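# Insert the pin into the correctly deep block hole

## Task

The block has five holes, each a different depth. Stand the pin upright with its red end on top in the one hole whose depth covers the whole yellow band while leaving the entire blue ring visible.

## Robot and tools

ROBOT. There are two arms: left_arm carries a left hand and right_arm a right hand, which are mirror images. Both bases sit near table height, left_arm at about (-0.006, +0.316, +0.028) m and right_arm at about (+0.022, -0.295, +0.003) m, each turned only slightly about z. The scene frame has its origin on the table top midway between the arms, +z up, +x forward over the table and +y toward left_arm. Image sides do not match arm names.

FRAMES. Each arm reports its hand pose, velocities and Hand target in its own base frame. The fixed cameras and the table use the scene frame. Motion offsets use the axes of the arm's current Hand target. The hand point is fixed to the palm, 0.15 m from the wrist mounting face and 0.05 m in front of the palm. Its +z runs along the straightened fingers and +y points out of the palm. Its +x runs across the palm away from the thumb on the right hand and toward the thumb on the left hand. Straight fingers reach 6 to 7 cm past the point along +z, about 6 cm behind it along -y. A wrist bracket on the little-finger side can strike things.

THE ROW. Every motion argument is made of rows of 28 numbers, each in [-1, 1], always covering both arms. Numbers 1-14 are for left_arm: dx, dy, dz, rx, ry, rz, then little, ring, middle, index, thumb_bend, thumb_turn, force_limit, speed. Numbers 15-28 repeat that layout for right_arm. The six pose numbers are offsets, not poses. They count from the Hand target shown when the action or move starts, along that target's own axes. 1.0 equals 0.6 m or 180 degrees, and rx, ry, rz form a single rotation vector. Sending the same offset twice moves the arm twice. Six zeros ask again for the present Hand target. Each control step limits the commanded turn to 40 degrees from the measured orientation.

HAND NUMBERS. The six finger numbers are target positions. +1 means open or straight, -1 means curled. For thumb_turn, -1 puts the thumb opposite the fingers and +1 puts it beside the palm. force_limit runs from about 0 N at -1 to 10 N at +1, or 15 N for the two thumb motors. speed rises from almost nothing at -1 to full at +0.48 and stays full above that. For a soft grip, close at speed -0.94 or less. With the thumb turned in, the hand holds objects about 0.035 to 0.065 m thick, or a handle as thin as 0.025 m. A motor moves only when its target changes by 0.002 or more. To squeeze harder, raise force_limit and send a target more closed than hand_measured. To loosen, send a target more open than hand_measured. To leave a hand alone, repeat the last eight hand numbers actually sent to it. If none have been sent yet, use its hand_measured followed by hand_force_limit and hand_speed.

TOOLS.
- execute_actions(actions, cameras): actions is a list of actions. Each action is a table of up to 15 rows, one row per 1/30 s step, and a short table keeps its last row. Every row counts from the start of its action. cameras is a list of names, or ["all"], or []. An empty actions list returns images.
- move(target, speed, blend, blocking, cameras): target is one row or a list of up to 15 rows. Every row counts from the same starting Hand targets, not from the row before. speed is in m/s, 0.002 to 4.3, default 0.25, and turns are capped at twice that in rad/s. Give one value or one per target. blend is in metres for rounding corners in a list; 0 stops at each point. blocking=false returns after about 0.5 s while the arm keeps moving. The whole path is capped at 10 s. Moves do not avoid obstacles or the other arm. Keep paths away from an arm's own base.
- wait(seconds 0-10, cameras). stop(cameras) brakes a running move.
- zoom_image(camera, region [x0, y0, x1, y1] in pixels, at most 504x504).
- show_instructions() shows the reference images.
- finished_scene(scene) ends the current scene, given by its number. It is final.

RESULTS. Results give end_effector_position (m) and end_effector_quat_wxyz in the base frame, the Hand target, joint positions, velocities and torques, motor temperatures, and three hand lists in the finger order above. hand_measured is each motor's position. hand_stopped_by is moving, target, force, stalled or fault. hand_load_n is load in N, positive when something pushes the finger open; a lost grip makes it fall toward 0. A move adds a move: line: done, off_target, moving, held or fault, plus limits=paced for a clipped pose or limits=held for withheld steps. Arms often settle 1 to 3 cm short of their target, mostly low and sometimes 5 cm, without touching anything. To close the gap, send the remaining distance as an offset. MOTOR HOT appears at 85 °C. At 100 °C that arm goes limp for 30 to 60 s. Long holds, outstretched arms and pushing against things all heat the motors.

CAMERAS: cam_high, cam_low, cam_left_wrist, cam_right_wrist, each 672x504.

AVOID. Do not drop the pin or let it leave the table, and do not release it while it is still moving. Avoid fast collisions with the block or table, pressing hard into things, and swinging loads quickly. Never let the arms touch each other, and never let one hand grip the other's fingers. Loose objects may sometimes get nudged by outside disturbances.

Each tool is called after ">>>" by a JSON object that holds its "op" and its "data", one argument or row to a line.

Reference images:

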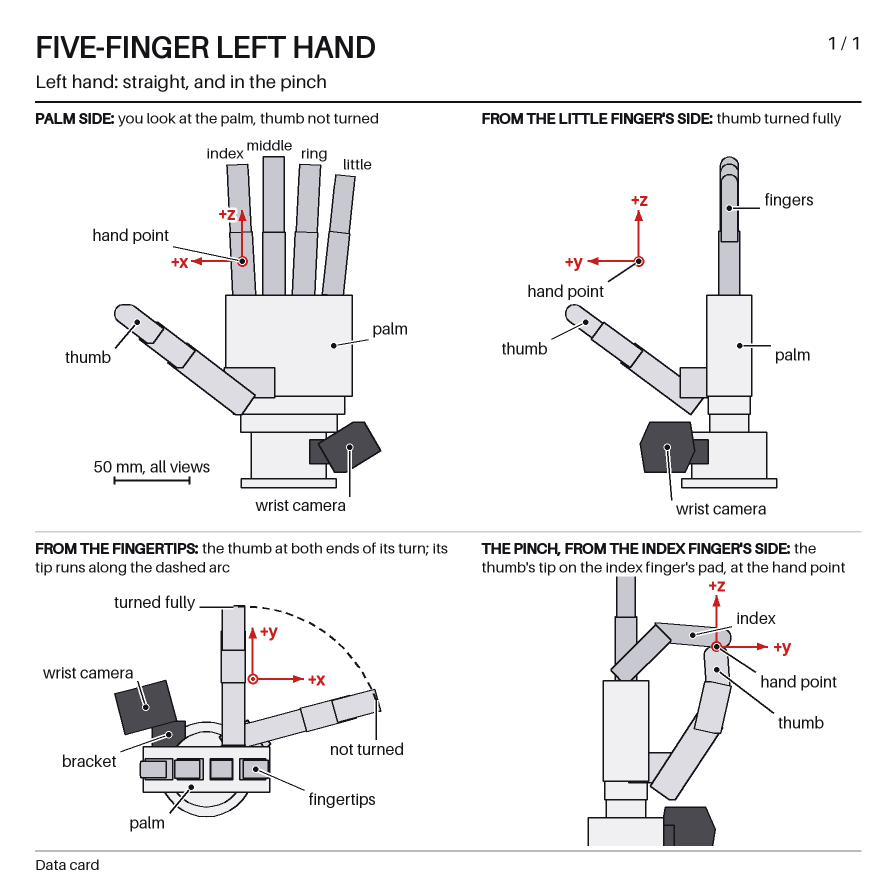

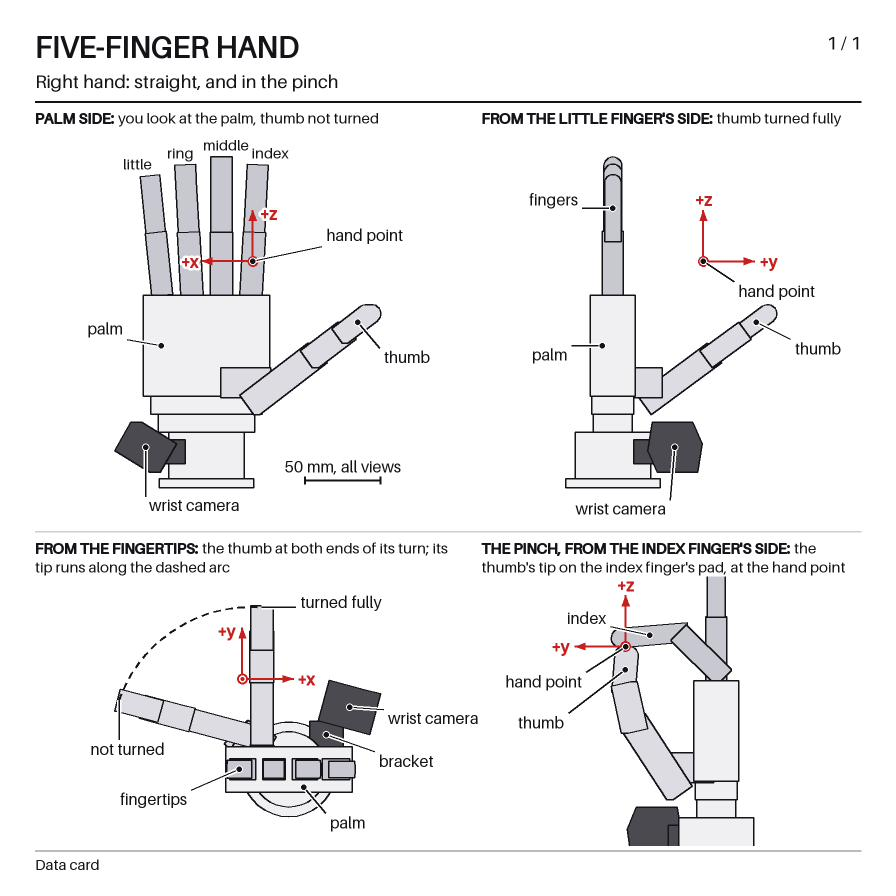

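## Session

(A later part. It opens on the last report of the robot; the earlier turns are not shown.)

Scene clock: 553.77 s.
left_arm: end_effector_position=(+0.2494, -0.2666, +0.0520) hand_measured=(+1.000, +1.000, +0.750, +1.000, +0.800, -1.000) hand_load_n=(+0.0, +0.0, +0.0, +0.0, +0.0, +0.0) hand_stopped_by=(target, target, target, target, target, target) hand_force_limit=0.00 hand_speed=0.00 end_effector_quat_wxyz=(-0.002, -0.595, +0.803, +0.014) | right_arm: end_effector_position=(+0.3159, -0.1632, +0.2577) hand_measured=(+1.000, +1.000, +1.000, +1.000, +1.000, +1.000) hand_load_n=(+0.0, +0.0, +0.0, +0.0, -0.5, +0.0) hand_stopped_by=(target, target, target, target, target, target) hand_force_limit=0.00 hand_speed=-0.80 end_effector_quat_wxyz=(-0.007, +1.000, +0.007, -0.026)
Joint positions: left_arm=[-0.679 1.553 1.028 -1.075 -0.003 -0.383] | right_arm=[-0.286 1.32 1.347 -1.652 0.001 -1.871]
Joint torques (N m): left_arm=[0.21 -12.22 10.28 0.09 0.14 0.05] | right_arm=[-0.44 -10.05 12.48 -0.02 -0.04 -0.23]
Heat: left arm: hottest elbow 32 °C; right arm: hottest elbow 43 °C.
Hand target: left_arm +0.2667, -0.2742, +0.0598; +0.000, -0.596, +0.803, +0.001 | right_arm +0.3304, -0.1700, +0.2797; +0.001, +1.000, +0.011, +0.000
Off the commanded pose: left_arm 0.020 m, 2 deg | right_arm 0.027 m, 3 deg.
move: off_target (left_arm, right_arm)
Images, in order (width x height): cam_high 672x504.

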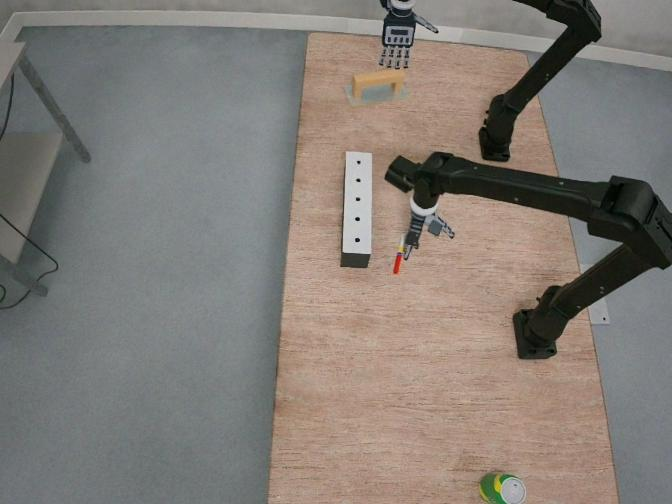

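>>> {"op": "move", "data": {
  "target": [
    [0,0,-0.15,0,0,0,1,1,0.75,1,0.8,-1,0,0,0,0,0,0,0,0,1,1,1,1,1,1,0,-0.8],
    [-0.138,-0.1032,-0.1,0.4157,-0.0359,0.0474,-1,-1,-0.05,0,0.25,-1,0,0,0,0,0,0,0,0,1,1,1,1,1,1,0,-0.8],
    [-0.138,-0.1032,0.008,0.4157,-0.0359,0.0474,-1,-1,-0.05,0,0.25,-1,0,0,0,0,0,0,0,0,1,1,1,1,1,1,0,-0.8]
  ],
  "cameras": ["cam_high","cam_left_wrist"],
  "speed": [0.25,0.25,0.12]
}}

>>> {"op": "zoom_image", "data": {
  "camera": "cam_left_wrist",
  "region": [150, 100, 450, 400]
}}

>>> {"op": "zoom_image", "data": {
  "camera": "cam_high",
  "region": [370, 200, 470, 300]
}}

Scene clock: 568.67 s.
left_arm: end_effector_position=(+0.3460, -0.2140, +0.0522) hand_measured=(-1.000, -1.000, -0.050, +0.000, +0.250, -1.000) hand_load_n=(+0.0, +0.0, +0.0, +0.0, +0.0, +0.0) hand_stopped_by=(target, target, target, target, target, target) hand_force_limit=0.00 hand_speed=0.00 end_effector_quat_wxyz=(+0.397, -0.417, +0.680, -0.453) | right_arm: end_effector_position=(+0.3159, -0.1632, +0.2577) hand_measured=(+1.000, +1.000, +1.000, +1.000, +1.000, +1.000) hand_load_n=(+0.0, +0.0, +0.0, +0.0, +0.0, +0.0) hand_stopped_by=(target, target, target, target, target, target) hand_force_limit=0.00 hand_speed=-0.80 end_effector_quat_wxyz=(-0.007, +1.000, +0.007, -0.026)
Joint positions: left_arm=[-0.648 1.237 0.237 0.706 -0.334 0.071] | right_arm=[-0.286 1.32 1.347 -1.652 0.001 -1.871]
Joint torques (N m): left_arm=[0.21 -5.66 5.76 2.86 0.1 0.06] | right_arm=[-0.85 -9.99 12.51 -0.16 -0.06 -0.24]
Heat: left arm: hottest elbow 32 °C; right arm: hottest elbow 43 °C.
Hand target: left_arm +0.3500, -0.2130, +0.0550; +0.403, -0.415, +0.676, -0.456 | right_arm +0.3304, -0.1700, +0.2797; +0.001, +1.000, +0.011, +0.000
Off the commanded pose: left_arm 0.005 m, 1 deg | right_arm 0.027 m, 3 deg.
move: off_target (right_arm)
Images, in order (width x height): cam_high 672x504, cam_left_wrist 672x504.

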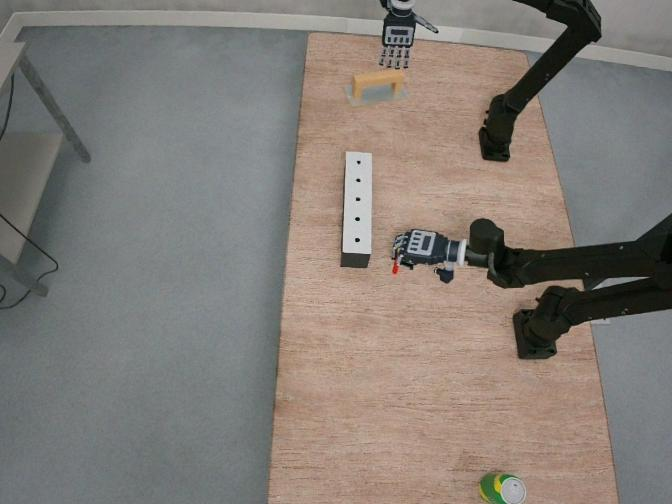

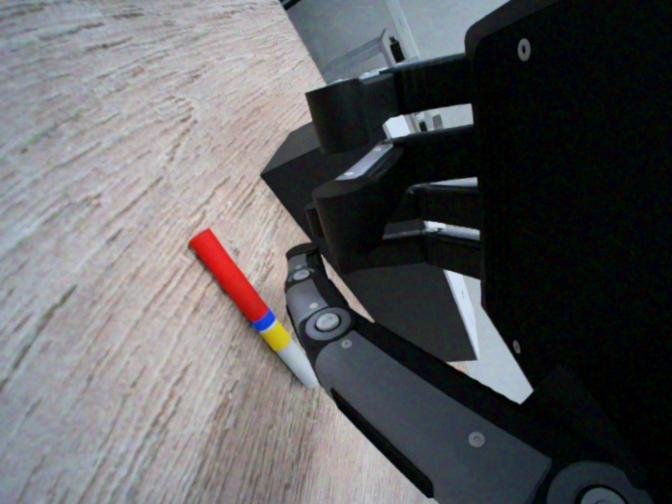

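Scaled by 1.680 from the camera's 672x504 image, which has a finer 960x720 frame.

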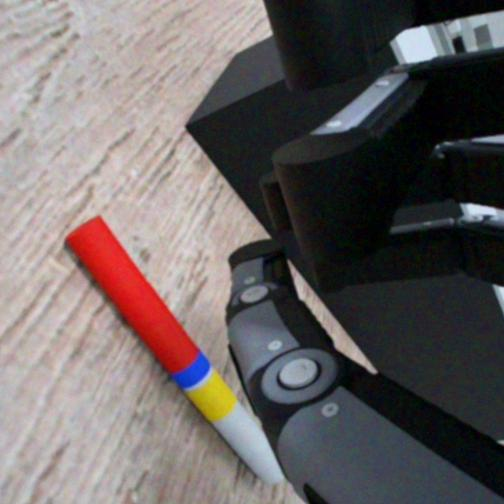

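Scaled by 5.040 from the camera's 672x504 image, which has a finer 960x720 frame.

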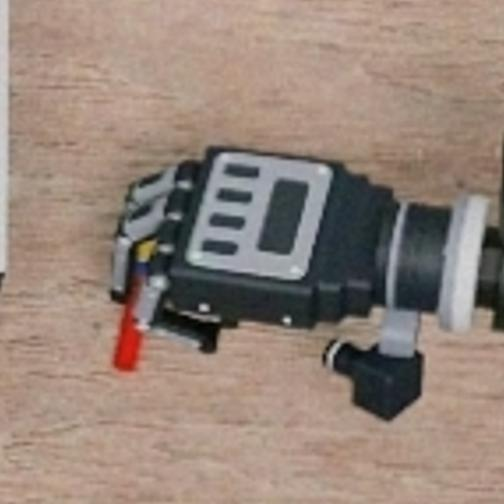

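>>> {"op": "move", "data": {
  "target": [0.0177,0.0615,0.0203,0,0,0,-1,-1,-0.05,0,0.25,-1,0,0,0,0,0,0,0,0,1,1,1,1,1,1,0,-0.8],
  "cameras": ["cam_low","cam_left_wrist"],
  "speed": 0.1
}}

>>> {"op": "zoom_image", "data": {
  "camera": "cam_left_wrist",
  "region": [220, 150, 400, 330]
}}

>>> {"op": "zoom_image", "data": {
  "camera": "cam_low",
  "region": [500, 90, 600, 210]
}}

Scene clock: 582.13 s.
left_arm: end_effector_position=(+0.3495, -0.2155, +0.0132) hand_measured=(-1.000, -1.000, -0.050, +0.000, +0.250, -1.000) hand_load_n=(+0.5, +0.0, +0.0, +0.0, +0.0, +0.0) hand_stopped_by=(target, target, target, target, target, target) hand_force_limit=0.00 hand_speed=0.00 end_effector_quat_wxyz=(+0.399, -0.418, +0.679, -0.452) | right_arm: end_effector_position=(+0.3159, -0.1632, +0.2577) hand_measured=(+1.000, +1.000, +1.000, +1.000, +1.000, +1.000) hand_load_n=(+0.0, +0.0, +0.0, +0.0, +0.0, +0.0) hand_stopped_by=(target, target, target, target, target, target) hand_force_limit=0.00 hand_speed=-0.80 end_effector_quat_wxyz=(-0.007, +1.000, +0.007, -0.026)
Joint positions: left_arm=[-0.648 1.483 0.22 0.97 -0.339 0.071] | right_arm=[-0.286 1.32 1.347 -1.652 0.001 -1.871]
Joint torques (N m): left_arm=[-0.79 -7.12 3.67 2.86 -0.23 0.02] | right_arm=[-0.21 -10.52 12.46 -0.03 -0.04 -0.22]
Heat: left arm: hottest elbow 31 °C; right arm: hottest elbow 43 °C.
Hand target: left_arm +0.3506, -0.2174, +0.0150; +0.403, -0.415, +0.676, -0.456 | right_arm +0.3304, -0.1700, +0.2797; +0.001, +1.000, +0.011, +0.000
Off the commanded pose: left_arm 0.003 m, 1 deg | right_arm 0.027 m, 3 deg.
move: off_target (right_arm)
Images, in order (width x height): cam_low 672x504, cam_left_wrist 672x504.

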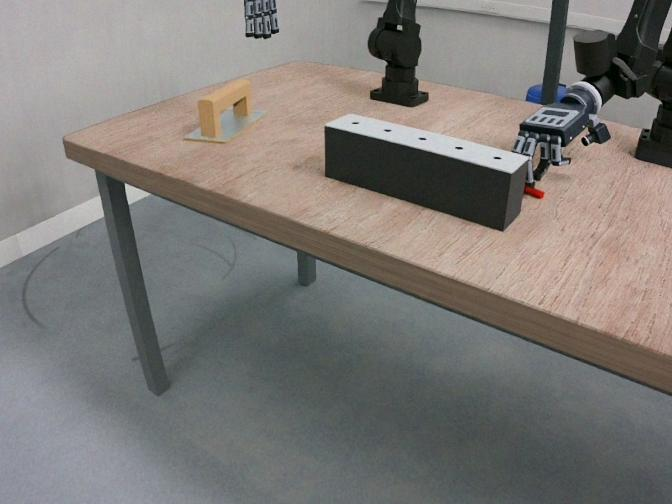

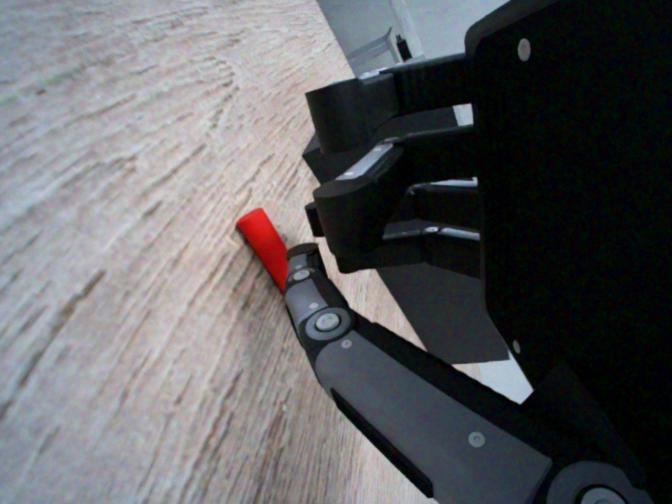

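Scaled by 2.800 from the camera's 672x504 image, which has a finer 960x720 frame.

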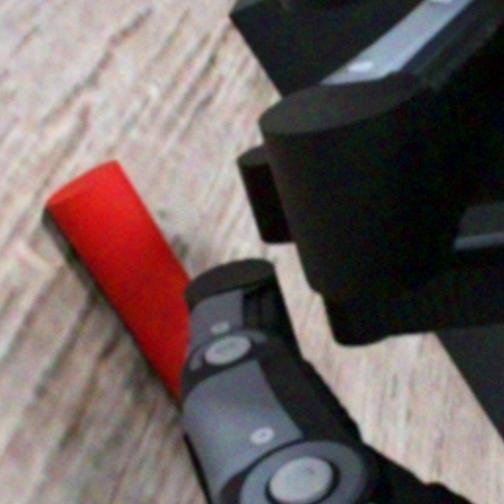

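Scaled by 4.200 from the camera's 672x504 image, which has a finer 960x720 frame.

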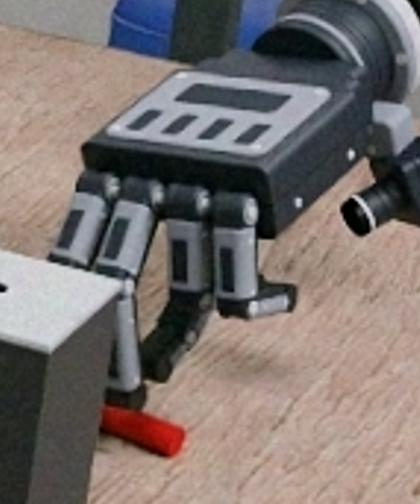

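>>> {"op": "move", "data": {
  "target": [-0.0005,0.0165,-0.0216,0,0,0,-1,-1,-0.05,0,0.25,-1,0,0,0,0,0,0,0,0,1,1,1,1,1,1,0,-0.8],
  "cameras": ["cam_low","cam_left_wrist"],
  "speed": 0.1
}}

>>> {"op": "zoom_image", "data": {
  "camera": "cam_left_wrist",
  "region": [220, 150, 400, 330]
}}

>>> {"op": "zoom_image", "data": {
  "camera": "cam_low",
  "region": [500, 90, 600, 210]
}}

Scene clock: 596.47 s.
left_arm: end_effector_position=(+0.3371, -0.2058, +0.0065) hand_measured=(-1.000, -1.000, -0.050, +0.000, +0.250, -1.000) hand_load_n=(+0.0, +0.0, +0.0, +0.0, +0.0, +0.0) hand_stopped_by=(target, target, target, target, target, target) hand_force_limit=0.00 hand_speed=0.00 end_effector_quat_wxyz=(+0.402, -0.420, +0.679, -0.449) | right_arm: end_effector_position=(+0.3159, -0.1632, +0.2577) hand_measured=(+1.000, +1.000, +1.000, +1.000, +1.000, +1.000) hand_load_n=(+0.0, +0.0, +0.0, +0.0, +0.0, +0.0) hand_stopped_by=(target, target, target, target, target, target) hand_force_limit=0.00 hand_speed=-0.80 end_effector_quat_wxyz=(-0.007, +1.000, +0.007, -0.026)
Joint positions: left_arm=[-0.654 1.495 0.178 1.021 -0.353 0.071] | right_arm=[-0.286 1.32 1.347 -1.652 0.001 -1.871]
Joint torques (N m): left_arm=[-1.49 -6.77 3.21 2.85 -0.24 -0.02] | right_arm=[-0.85 -10.23 12.48 -0.18 -0.01 -0.23]
Heat: left arm: hottest elbow 30 °C; right arm: hottest elbow 44 °C.
Hand target: left_arm +0.3368, -0.2111, +0.0090; +0.403, -0.415, +0.676, -0.456 | right_arm +0.3304, -0.1700, +0.2797; +0.001, +1.000, +0.011, +0.000
Off the commanded pose: left_arm 0.006 m, 1 deg | right_arm 0.027 m, 3 deg.
move: off_target (right_arm)
Images, in order (width x height): cam_low 672x504, cam_left_wrist 672x504.

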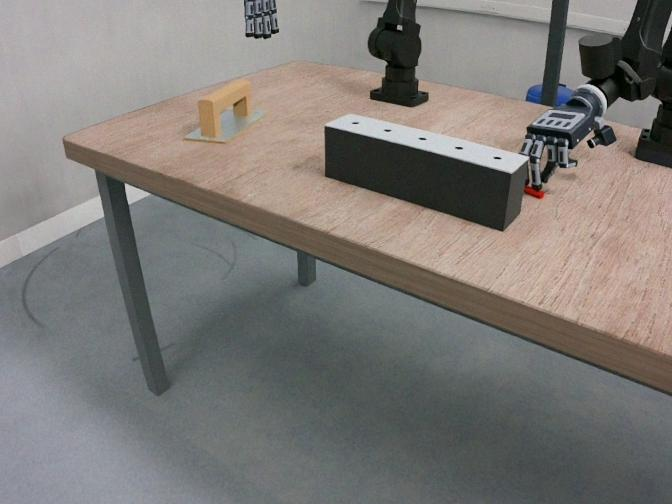

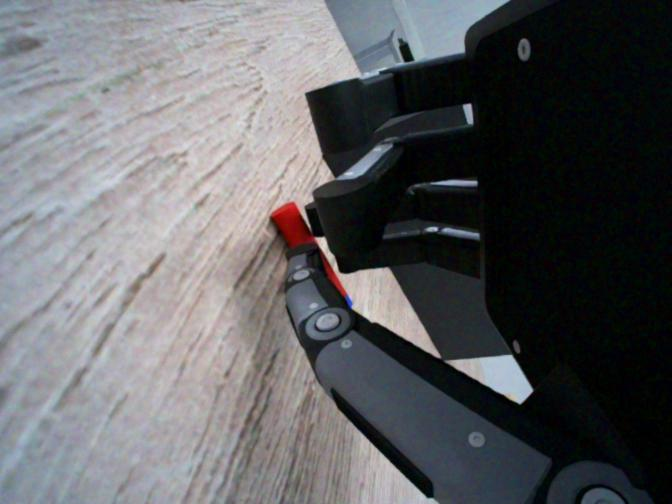

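Scaled by 2.800 from the camera's 672x504 image, which has a finer 960x720 frame.

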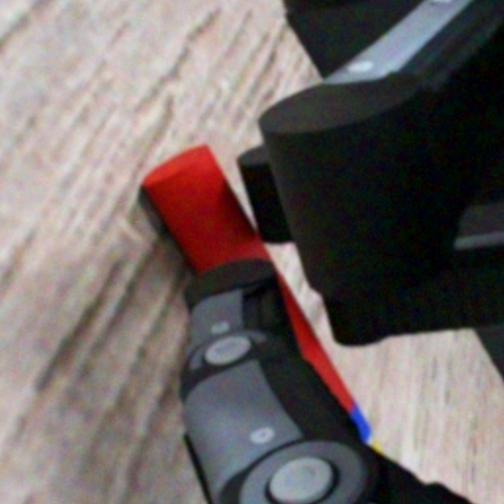

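Scaled by 4.200 from the camera's 672x504 image, which has a finer 960x720 frame.

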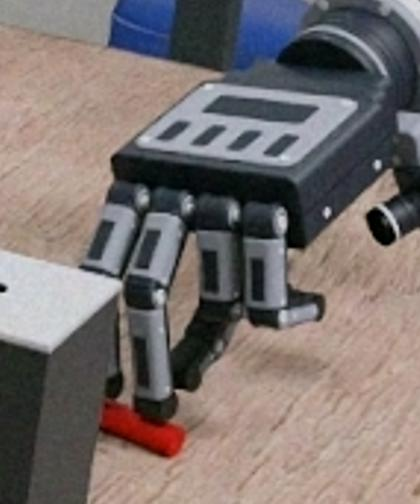

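>>> {"op": "move", "data": {
  "target": [0.0132,0.0075,0.0028,0,0,0,-1,-1,0.1,0.12,0.25,-1,0,0,0,0,0,0,0,0,1,1,1,1,1,1,0,-0.8],
  "cameras": ["cam_low","cam_left_wrist"],
  "speed": 0.08
}}

>>> {"op": "zoom_image", "data": {
  "camera": "cam_left_wrist",
  "region": [220, 150, 400, 330]
}}

>>> {"op": "zoom_image", "data": {
  "camera": "cam_low",
  "region": [500, 90, 600, 210]
}}

Scene clock: 604.83 s.
left_arm: end_effector_position=(+0.3331, -0.2097, -0.0015) hand_measured=(-1.000, -1.000, +0.100, +0.120, +0.250, -1.000) hand_load_n=(+0.0, +0.0, +0.0, +0.0, +0.0, +0.0) hand_stopped_by=(target, target, target, target, target, target) hand_force_limit=0.00 hand_speed=0.00 end_effector_quat_wxyz=(+0.403, -0.417, +0.682, -0.445) | right_arm: end_effector_position=(+0.3159, -0.1632, +0.2577) hand_measured=(+1.000, +1.000, +1.000, +1.000, +1.000, +1.000) hand_load_n=(+0.0, +0.0, +0.0, +0.0, +0.0, +0.0) hand_stopped_by=(target, target, target, target, target, target) hand_force_limit=0.00 hand_speed=-0.80 end_effector_quat_wxyz=(-0.007, +1.000, +0.007, -0.026)
Joint positions: left_arm=[-0.682 1.541 0.178 1.057 -0.38 0.071] | right_arm=[-0.286 1.32 1.347 -1.652 0.001 -1.871]
Joint torques (N m): left_arm=[-1.49 -7.06 3.34 2.84 -0.25 -0.11] | right_arm=[-0.62 -10.46 12.62 -0.08 -0.08 -0.25]
Heat: left arm: hottest elbow 30 °C; right arm: hottest elbow 44 °C.
Hand target: left_arm +0.3349, -0.2179, +0.0030; +0.403, -0.415, +0.676, -0.456 | right_arm +0.3304, -0.1700, +0.2797; +0.001, +1.000, +0.011, +0.000
Off the commanded pose: left_arm 0.009 m, 1 deg | right_arm 0.027 m, 3 deg.
move: off_target (right_arm)
Images, in order (width x height): cam_low 672x504, cam_left_wrist 672x504.

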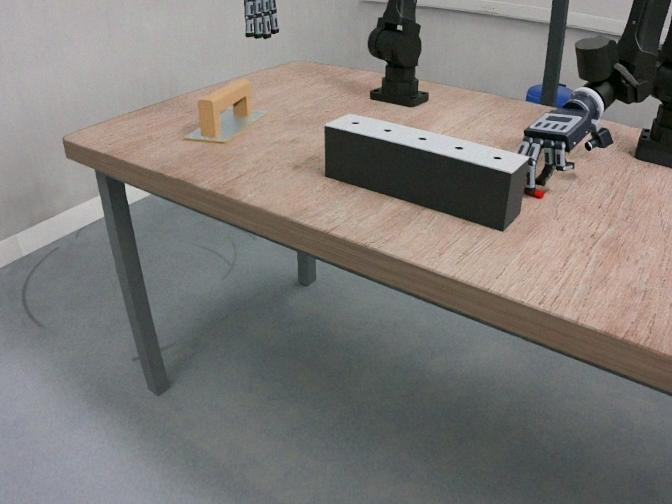

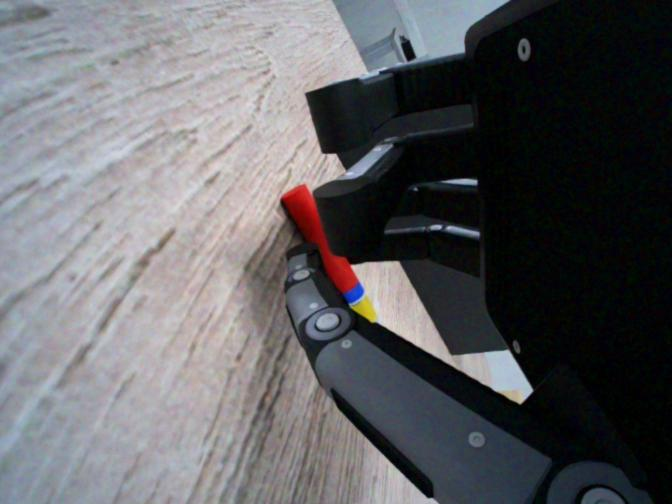

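Scaled by 2.800 from the camera's 672x504 image, which has a finer 960x720 frame.

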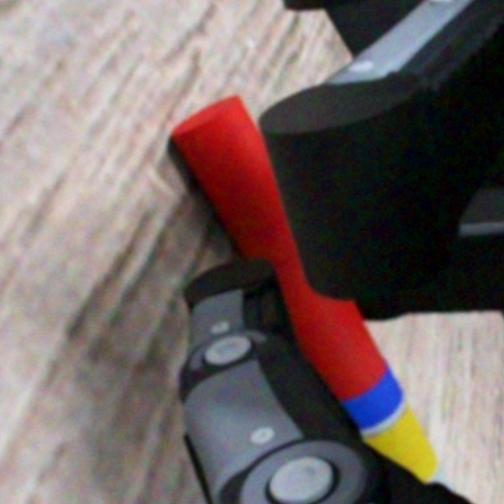

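Scaled by 4.200 from the camera's 672x504 image, which has a finer 960x720 frame.

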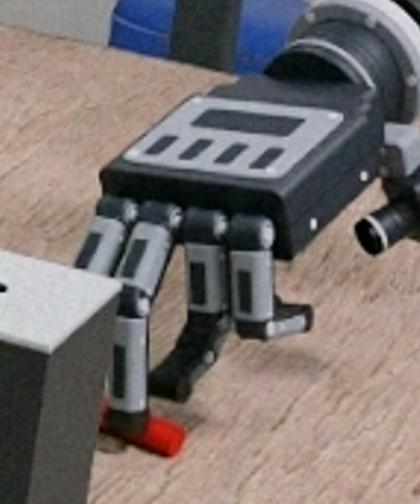

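>>> {"op": "move", "data": {
  "target": [
    [0.0005,0.0027,0.0093,0,0,0,-1,-1,0.1,0.12,0.25,-1,0,0,0,0,0,0,0,0,1,1,1,1,1,1,0,-0.8],
    [0.0005,0.0027,0.0093,0,0,0,-1,-1,-0.5,-0.5,0.25,-1,-0.6,-0.9,0,0,0,0,0,0,1,1,1,1,1,1,0,-0.8]
  ],
  "cameras": ["cam_low","cam_left_wrist"],
  "speed": 0.08
}}

>>> {"op": "zoom_image", "data": {
  "camera": "cam_left_wrist",
  "region": [220, 150, 400, 330]
}}

>>> {"op": "zoom_image", "data": {
  "camera": "cam_low",
  "region": [500, 90, 600, 210]
}}

Scene clock: 614.70 s.
left_arm: end_effector_position=(+0.3331, -0.2099, -0.0062) hand_measured=(-1.000, -1.000, -0.112, -0.120, +0.250, -1.000) hand_load_n=(+0.0, +0.0, +2.5, +1.5, +3.0, -1.0) hand_stopped_by=(target, target, force, force, target, target) hand_force_limit=-0.60 hand_speed=-0.90 end_effector_quat_wxyz=(+0.402, -0.418, +0.683, -0.443) | right_arm: end_effector_position=(+0.3159, -0.1632, +0.2577) hand_measured=(+1.000, +1.000, +1.000, +1.000, +1.000, +1.000) hand_load_n=(+0.0, +0.0, +0.0, +0.0, -0.5, +0.0) hand_stopped_by=(target, target, target, target, target, target) hand_force_limit=0.00 hand_speed=-0.80 end_effector_quat_wxyz=(-0.007, +1.000, +0.007, -0.026)
Joint positions: left_arm=[-0.682 1.569 0.18 1.079 -0.38 0.069] | right_arm=[-0.286 1.32 1.347 -1.652 0.001 -1.871]
Joint torques (N m): left_arm=[-0.91 -7.18 4.08 2.66 0.06 -0.08] | right_arm=[-0.79 -9.82 12.45 -0.13 -0.07 -0.25]
Heat: left arm: hottest elbow 29 °C; right arm: hottest elbow 44 °C.
Hand target: left_arm +0.3396, -0.2193, -0.0001; +0.403, -0.415, +0.676, -0.456 | right_arm +0.3304, -0.1700, +0.2797; +0.001, +1.000, +0.011, +0.000
Off the commanded pose: left_arm 0.013 m, 2 deg | right_arm 0.027 m, 3 deg.
move: off_target (left_arm, right_arm); target 2's new numbers were sent with left_arm's hand 0.014 m and 2 deg from that target
Images, in order (width x height): cam_low 672x504, cam_left_wrist 672x504.

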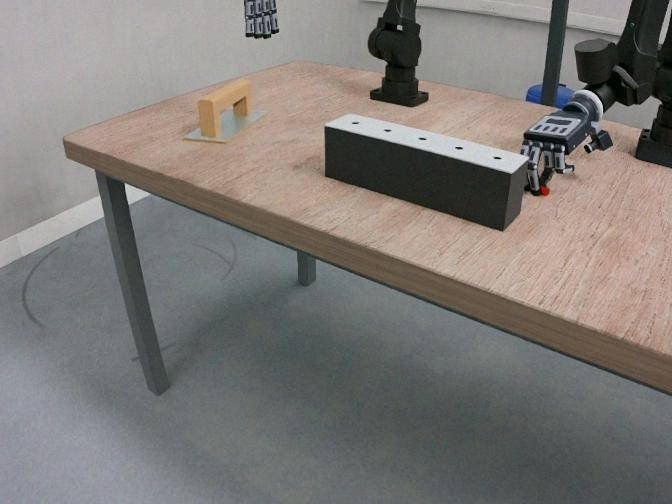

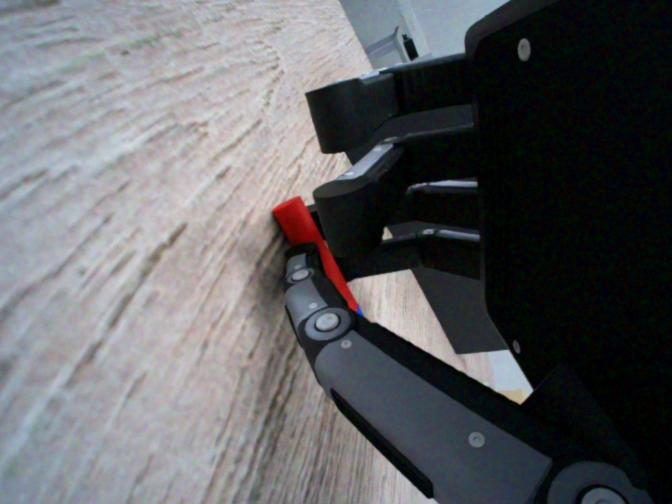

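Scaled by 2.800 from the camera's 672x504 image, which has a finer 960x720 frame.

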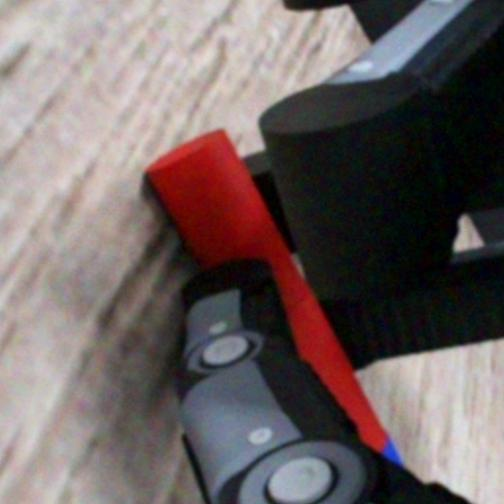

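Scaled by 4.200 from the camera's 672x504 image, which has a finer 960x720 frame.

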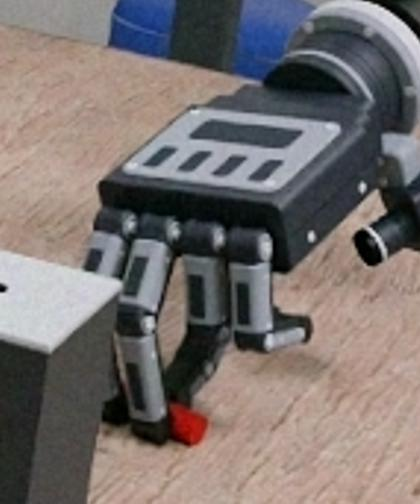

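>>> {"op": "execute_actions", "data": {
  "actions": [
    [[0,0,0,0,0,0,-1,-1,-0.6,-0.6,0.0,-1,-0.2,-0.9,0,0,0,0,0,0,1,1,1,1,1,1,0,-0.8]],
    [[0,0,0,0,0,0,-1,-1,-0.6,-0.6,0.0,-1,-0.2,-0.9,0,0,0,0,0,0,1,1,1,1,1,1,0,-0.8]]
  ],
  "cameras": ["cam_left_wrist"]
}}

>>> {"op": "zoom_image", "data": {
  "camera": "cam_left_wrist",
  "region": [220, 150, 400, 330]
}}

Scene clock: 620.33 s.
left_arm: end_effector_position=(+0.3331, -0.2099, -0.0062) hand_measured=(-1.000, -1.000, -0.120, -0.138, +0.246, -1.000) hand_load_n=(+0.0, +0.0, +5.0, +4.0, +7.0, -2.5) hand_stopped_by=(target, target, force, force, force, target) hand_force_limit=-0.20 hand_speed=-0.90 end_effector_quat_wxyz=(+0.402, -0.418, +0.683, -0.443) | right_arm: end_effector_position=(+0.3159, -0.1632, +0.2577) hand_measured=(+1.000, +1.000, +1.000, +1.000, +1.000, +1.000) hand_load_n=(+0.0, +0.5, +0.0, +0.0, +0.0, +0.0) hand_stopped_by=(target, target, target, target, target, target) hand_force_limit=0.00 hand_speed=-0.80 end_effector_quat_wxyz=(-0.007, +1.000, +0.007, -0.026)
Joint positions: left_arm=[-0.682 1.569 0.18 1.079 -0.38 0.069] | right_arm=[-0.286 1.32 1.347 -1.652 0.001 -1.871]
Joint torques (N m): left_arm=[-0.79 -7.24 4.04 2.69 0.06 -0.08] | right_arm=[-0.67 -10.7 12.52 -0.12 -0.04 -0.23]
Heat: left arm: hottest elbow 29 °C; right arm: hottest elbow 44 °C.
Hand target: left_arm +0.3396, -0.2193, -0.0001; +0.403, -0.415, +0.676, -0.456 | right_arm +0.3304, -0.1700, +0.2797; +0.001, +1.000, +0.011, +0.000
Off the commanded pose: left_arm 0.013 m, 2 deg | right_arm 0.027 m, 3 deg.
Step readings (end_effector_position of left_arm | right_arm):
0: (+0.3331, -0.2099, -0.0062) | (+0.3159, -0.1632, +0.2577)
1: (+0.3331, -0.2099, -0.0062) | (+0.3159, -0.1632, +0.2577)
2: (+0.3331, -0.2099, -0.0062) | (+0.3159, -0.1632, +0.2577)
4: (+0.3331, -0.2099, -0.0062) | (+0.3159, -0.1632, +0.2577)
8: (+0.3331, -0.2099, -0.0062) | (+0.3159, -0.1632, +0.2577)
15: (+0.3331, -0.2099, -0.0062) | (+0.3159, -0.1632, +0.2577)
16: (+0.3331, -0.2099, -0.0062) | (+0.3159, -0.1632, +0.2577)
17: (+0.3331, -0.2099, -0.0062) | (+0.3159, -0.1632, +0.2577)
19: (+0.3331, -0.2099, -0.0062) | (+0.3159, -0.1632, +0.2577)
23: (+0.3331, -0.2099, -0.0062) | (+0.3159, -0.1632, +0.2577)
30: (+0.3331, -0.2099, -0.0062) | (+0.3159, -0.1632, +0.2577)
Images, in order (width x height): cam_left_wrist 672x504.

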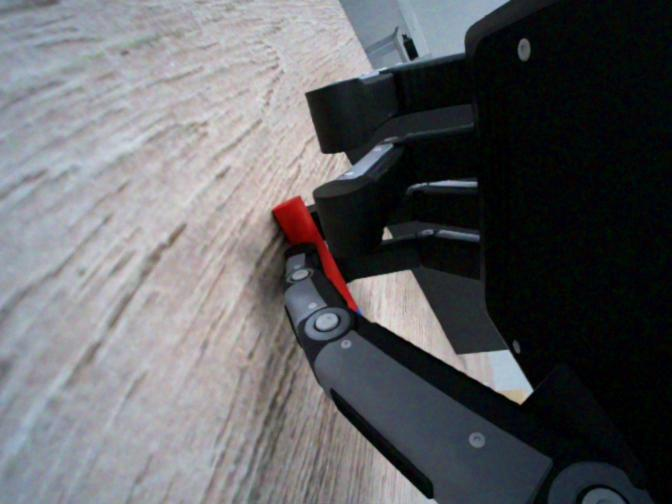

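Scaled by 2.800 from the camera's 672x504 image, which has a finer 960x720 frame.

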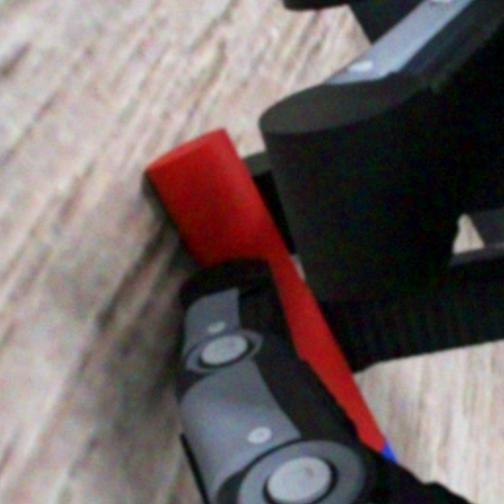

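>>> {"op": "move", "data": {
  "target": [-0.0042,-0.0238,-0.0065,0,0,0,-1,-1,-0.6,-0.6,0.0,-1,-0.2,-0.9,0,0,0,0,0,0,1,1,1,1,1,1,0,-0.8],
  "cameras": ["cam_low","cam_left_wrist"],
  "speed": 0.04
}}

>>> {"op": "zoom_image", "data": {
  "camera": "cam_left_wrist",
  "region": [220, 150, 400, 330]
}}

>>> {"op": "zoom_image", "data": {
  "camera": "cam_low",
  "region": [500, 90, 600, 210]
}}

Scene clock: 625.13 s.
left_arm: end_effector_position=(+0.3321, -0.2098, +0.0043) hand_measured=(-1.000, -1.000, -0.120, -0.138, +0.246, -1.000) hand_load_n=(+0.0, +0.0, +4.5, +3.0, +5.5, +0.5) hand_stopped_by=(target, target, force, force, force, target) hand_force_limit=-0.20 hand_speed=-0.90 end_effector_quat_wxyz=(+0.402, -0.418, +0.684, -0.443) | right_arm: end_effector_position=(+0.3159, -0.1632, +0.2577) hand_measured=(+1.000, +1.000, +1.000, +1.000, +1.000, +1.000) hand_load_n=(+0.0, +0.0, +0.0, +0.0, +0.0, +0.0) hand_stopped_by=(target, target, target, target, target, target) hand_force_limit=0.00 hand_speed=-0.80 end_effector_quat_wxyz=(-0.007, +1.000, +0.007, -0.026)
Joint positions: left_arm=[-0.683 1.489 0.18 0.998 -0.38 0.069] | right_arm=[-0.286 1.32 1.347 -1.652 0.001 -1.871]
Joint torques (N m): left_arm=[-0.91 -8.7 4.93 1.74 0.06 -0.07] | right_arm=[-0.73 -10.05 12.42 -0.02 -0.04 -0.21]
Heat: left arm: hottest elbow 29 °C; right arm: hottest elbow 44 °C.
Hand target: left_arm +0.3396, -0.2193, +0.0149; +0.403, -0.415, +0.676, -0.456 | right_arm +0.3304, -0.1700, +0.2797; +0.001, +1.000, +0.011, +0.000
Off the commanded pose: left_arm 0.016 m, 2 deg | right_arm 0.027 m, 3 deg.
move: off_target (left_arm, right_arm)
Images, in order (width x height): cam_low 672x504, cam_left_wrist 672x504.

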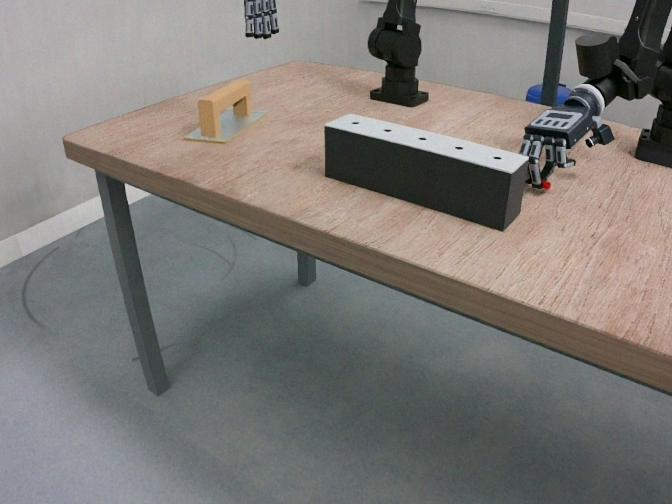

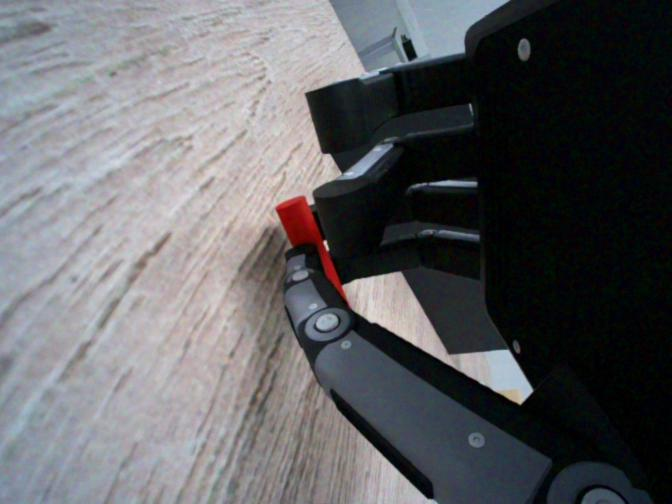

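Scaled by 2.800 from the camera's 672x504 image, which has a finer 960x720 frame.

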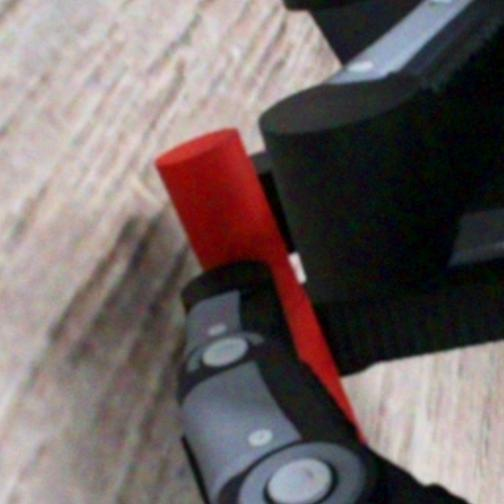

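Scaled by 4.200 from the camera's 672x504 image, which has a finer 960x720 frame.

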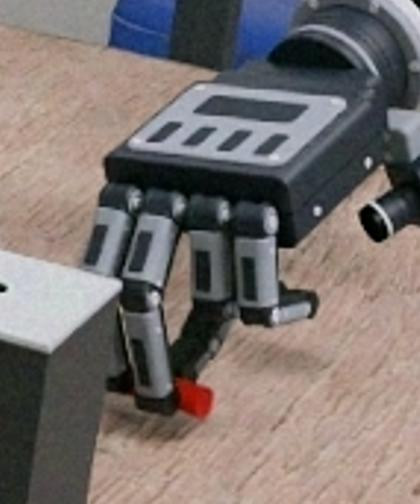

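>>> {"op": "execute_actions", "data": {
  "actions": [
    [[0,0,0,0,0,0,-1,-1,-0.65,-0.65,-0.05,-1,0.2,-0.9,0,0,0,0,0,0,1,1,1,1,1,1,0,-0.8]],
    [[-0.0042,-0.0238,-0.0065,0,0,0,-1,-1,-0.65,-0.65,-0.05,-1,0.2,-0.9,0,0,0,0,0,0,1,1,1,1,1,1,0,-0.8]]
  ],
  "cameras": []
}}

Scene clock: 629.60 s.
left_arm: end_effector_position=(+0.3298, -0.2073, +0.0167) hand_measured=(-1.000, -1.000, -0.126, -0.154, +0.246, -1.000) hand_load_n=(+0.0, +0.0, +6.5, +1.0, +5.5, +1.5) hand_stopped_by=(target, target, force, force, force, target) hand_force_limit=0.20 hand_speed=-0.90 end_effector_quat_wxyz=(+0.401, -0.419, +0.685, -0.441) | right_arm: end_effector_position=(+0.3159, -0.1632, +0.2577) hand_measured=(+1.000, +1.000, +1.000, +1.000, +1.000, +1.000) hand_load_n=(+0.0, +0.0, +0.0, +0.0, +0.0, +0.0) hand_stopped_by=(target, target, target, target, target, target) hand_force_limit=0.00 hand_speed=-0.80 end_effector_quat_wxyz=(-0.007, +1.000, +0.007, -0.026)
Joint positions: left_arm=[-0.682 1.388 0.178 0.893 -0.38 0.068] | right_arm=[-0.286 1.32 1.347 -1.652 0.001 -1.871]
Joint torques (N m): left_arm=[-0.91 -7.82 6.34 1.63 0.06 -0.06] | right_arm=[-0.85 -9.99 12.46 -0.18 -0.05 -0.2]
Heat: left arm: hottest elbow 29 °C; right arm: hottest elbow 44 °C.
Hand target: left_arm +0.3396, -0.2193, +0.0300; +0.403, -0.415, +0.676, -0.456 | right_arm +0.3304, -0.1700, +0.2797; +0.001, +1.000, +0.011, +0.000
Off the commanded pose: left_arm 0.020 m, 2 deg | right_arm 0.027 m, 3 deg.
Step readings (end_effector_position of left_arm | right_arm):
0: (+0.3321, -0.2098, +0.0043) | (+0.3159, -0.1632, +0.2577)
1: (+0.3321, -0.2098, +0.0043) | (+0.3159, -0.1632, +0.2577)
2: (+0.3321, -0.2098, +0.0043) | (+0.3159, -0.1632, +0.2577)
4: (+0.3321, -0.2098, +0.0043) | (+0.3159, -0.1632, +0.2577)
8: (+0.3324, -0.2093, +0.0043) | (+0.3159, -0.1632, +0.2577)
15: (+0.3324, -0.2093, +0.0043) | (+0.3159, -0.1632, +0.2577)
16: (+0.3323, -0.2092, +0.0039) | (+0.3159, -0.1632, +0.2577)
17: (+0.3315, -0.2094, +0.0039) | (+0.3159, -0.1632, +0.2577)
19: (+0.3304, -0.2077, +0.0056) | (+0.3159, -0.1632, +0.2577)
23: (+0.3310, -0.2089, +0.0169) | (+0.3159, -0.1632, +0.2577)
30: (+0.3301, -0.2074, +0.0168) | (+0.3159, -0.1632, +0.2577)
No camera images: "cameras" was empty.

>>> {"op": "move", "data": {
  "target": [
    [-0.0447,-0.2537,-0.0691,0,0,0,-1,-1,-0.65,-0.65,-0.05,-1,0.2,-0.9,0,0,0,0,0,0,1,1,1,1,1,1,0,-0.8],
    [-0.0545,-0.2932,0.0822,0.1942,0.0245,0.5068,-1,-1,-0.65,-0.65,-0.05,-1,0.2,-0.9,0,0,0,0,0,0,1,1,1,1,1,1,0,-0.8]
  ],
  "cameras": ["cam_low","cam_left_wrist","cam_high"],
  "speed": [0.12,0.12],
  "blend": [0.02,0]
}}

>>> {"op": "zoom_image", "data": {
  "camera": "cam_left_wrist",
  "region": [150, 100, 450, 400]
}}

>>> {"op": "zoom_image", "data": {
  "camera": "cam_low",
  "region": [420, 30, 620, 230]
}}

Scene clock: 657.63 s.
left_arm: end_effector_position=(+0.4214, -0.2459, +0.1782) hand_measured=(-1.000, -1.000, -0.126, -0.154, +0.244, -1.000) hand_load_n=(+0.0, +0.0, +0.0, +0.0, +0.0, +0.0) hand_stopped_by=(target, target, force, force, force, target) hand_force_limit=0.20 hand_speed=-0.90 end_effector_quat_wxyz=(+0.661, +0.327, +0.639, -0.217) | right_arm: end_effector_position=(+0.3159, -0.1632, +0.2577) hand_measured=(+1.000, +1.000, +1.000, +1.000, +1.000, +1.000) hand_load_n=(+0.0, +0.0, +0.0, +0.0, +0.0, +0.0) hand_stopped_by=(target, target, target, target, target, target) hand_force_limit=0.00 hand_speed=-0.80 end_effector_quat_wxyz=(-0.007, +1.000, +0.007, -0.026)
Joint positions: left_arm=[-0.568 1.286 0.361 0.893 0.223 1.734] | right_arm=[-0.286 1.32 1.347 -1.652 0.001 -1.871]
Joint torques (N m): left_arm=[0.21 -7.12 7.62 2.95 0.21 0.12] | right_arm=[-0.79 -10.23 12.46 -0.12 -0.05 -0.22]
Heat: left arm: hottest elbow 30 °C; right arm: hottest elbow 44 °C.
Hand target: left_arm +0.4301, -0.2450, +0.1900; +0.674, +0.327, +0.627, -0.212 | right_arm +0.3304, -0.1700, +0.2797; +0.001, +1.000, +0.011, +0.000
Off the commanded pose: left_arm 0.015 m, 2 deg | right_arm 0.027 m, 3 deg.
move: off_target (left_arm, right_arm)
Images, in order (width x height): cam_high 672x504, cam_low 672x504, cam_left_wrist 672x504.

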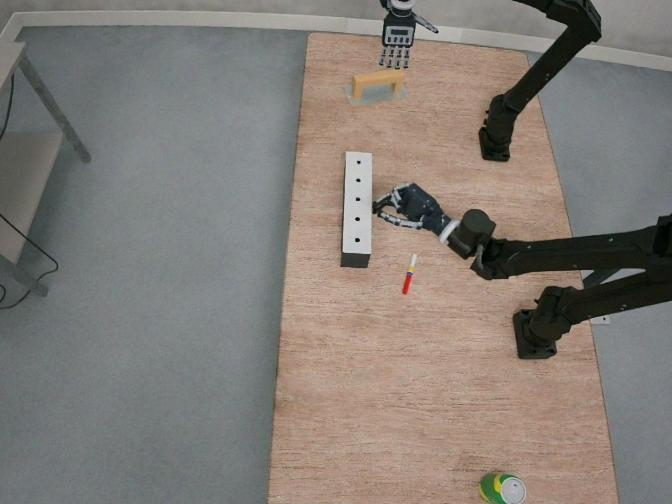

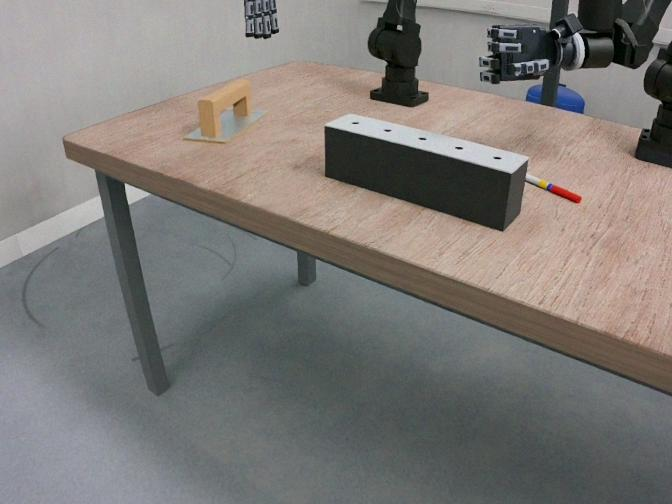

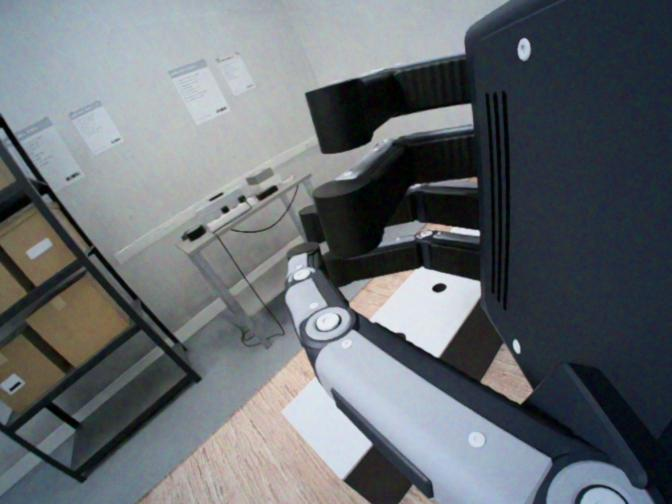

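Scaled by 1.680 from the camera's 672x504 image, which has a finer 960x720 frame.

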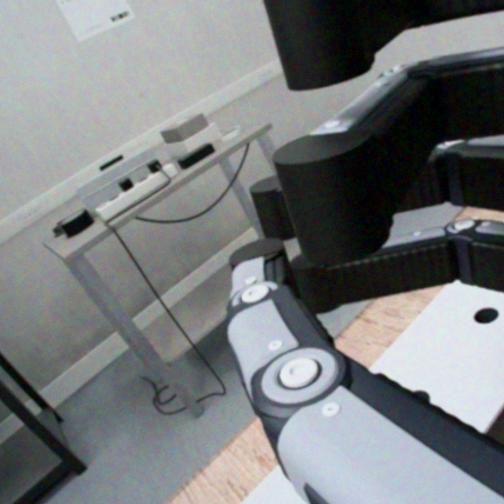

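Scaled by 2.520 from the camera's 672x504 image, which has a finer 960x720 frame.

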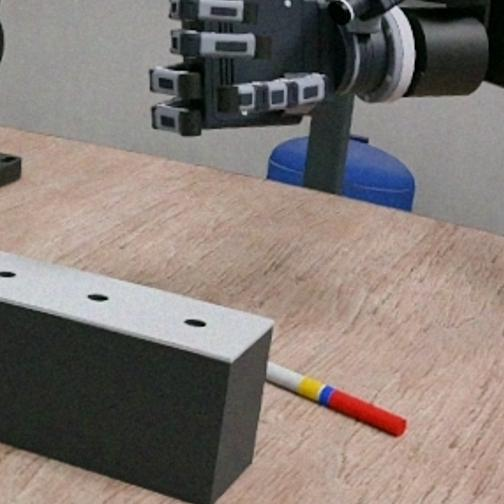

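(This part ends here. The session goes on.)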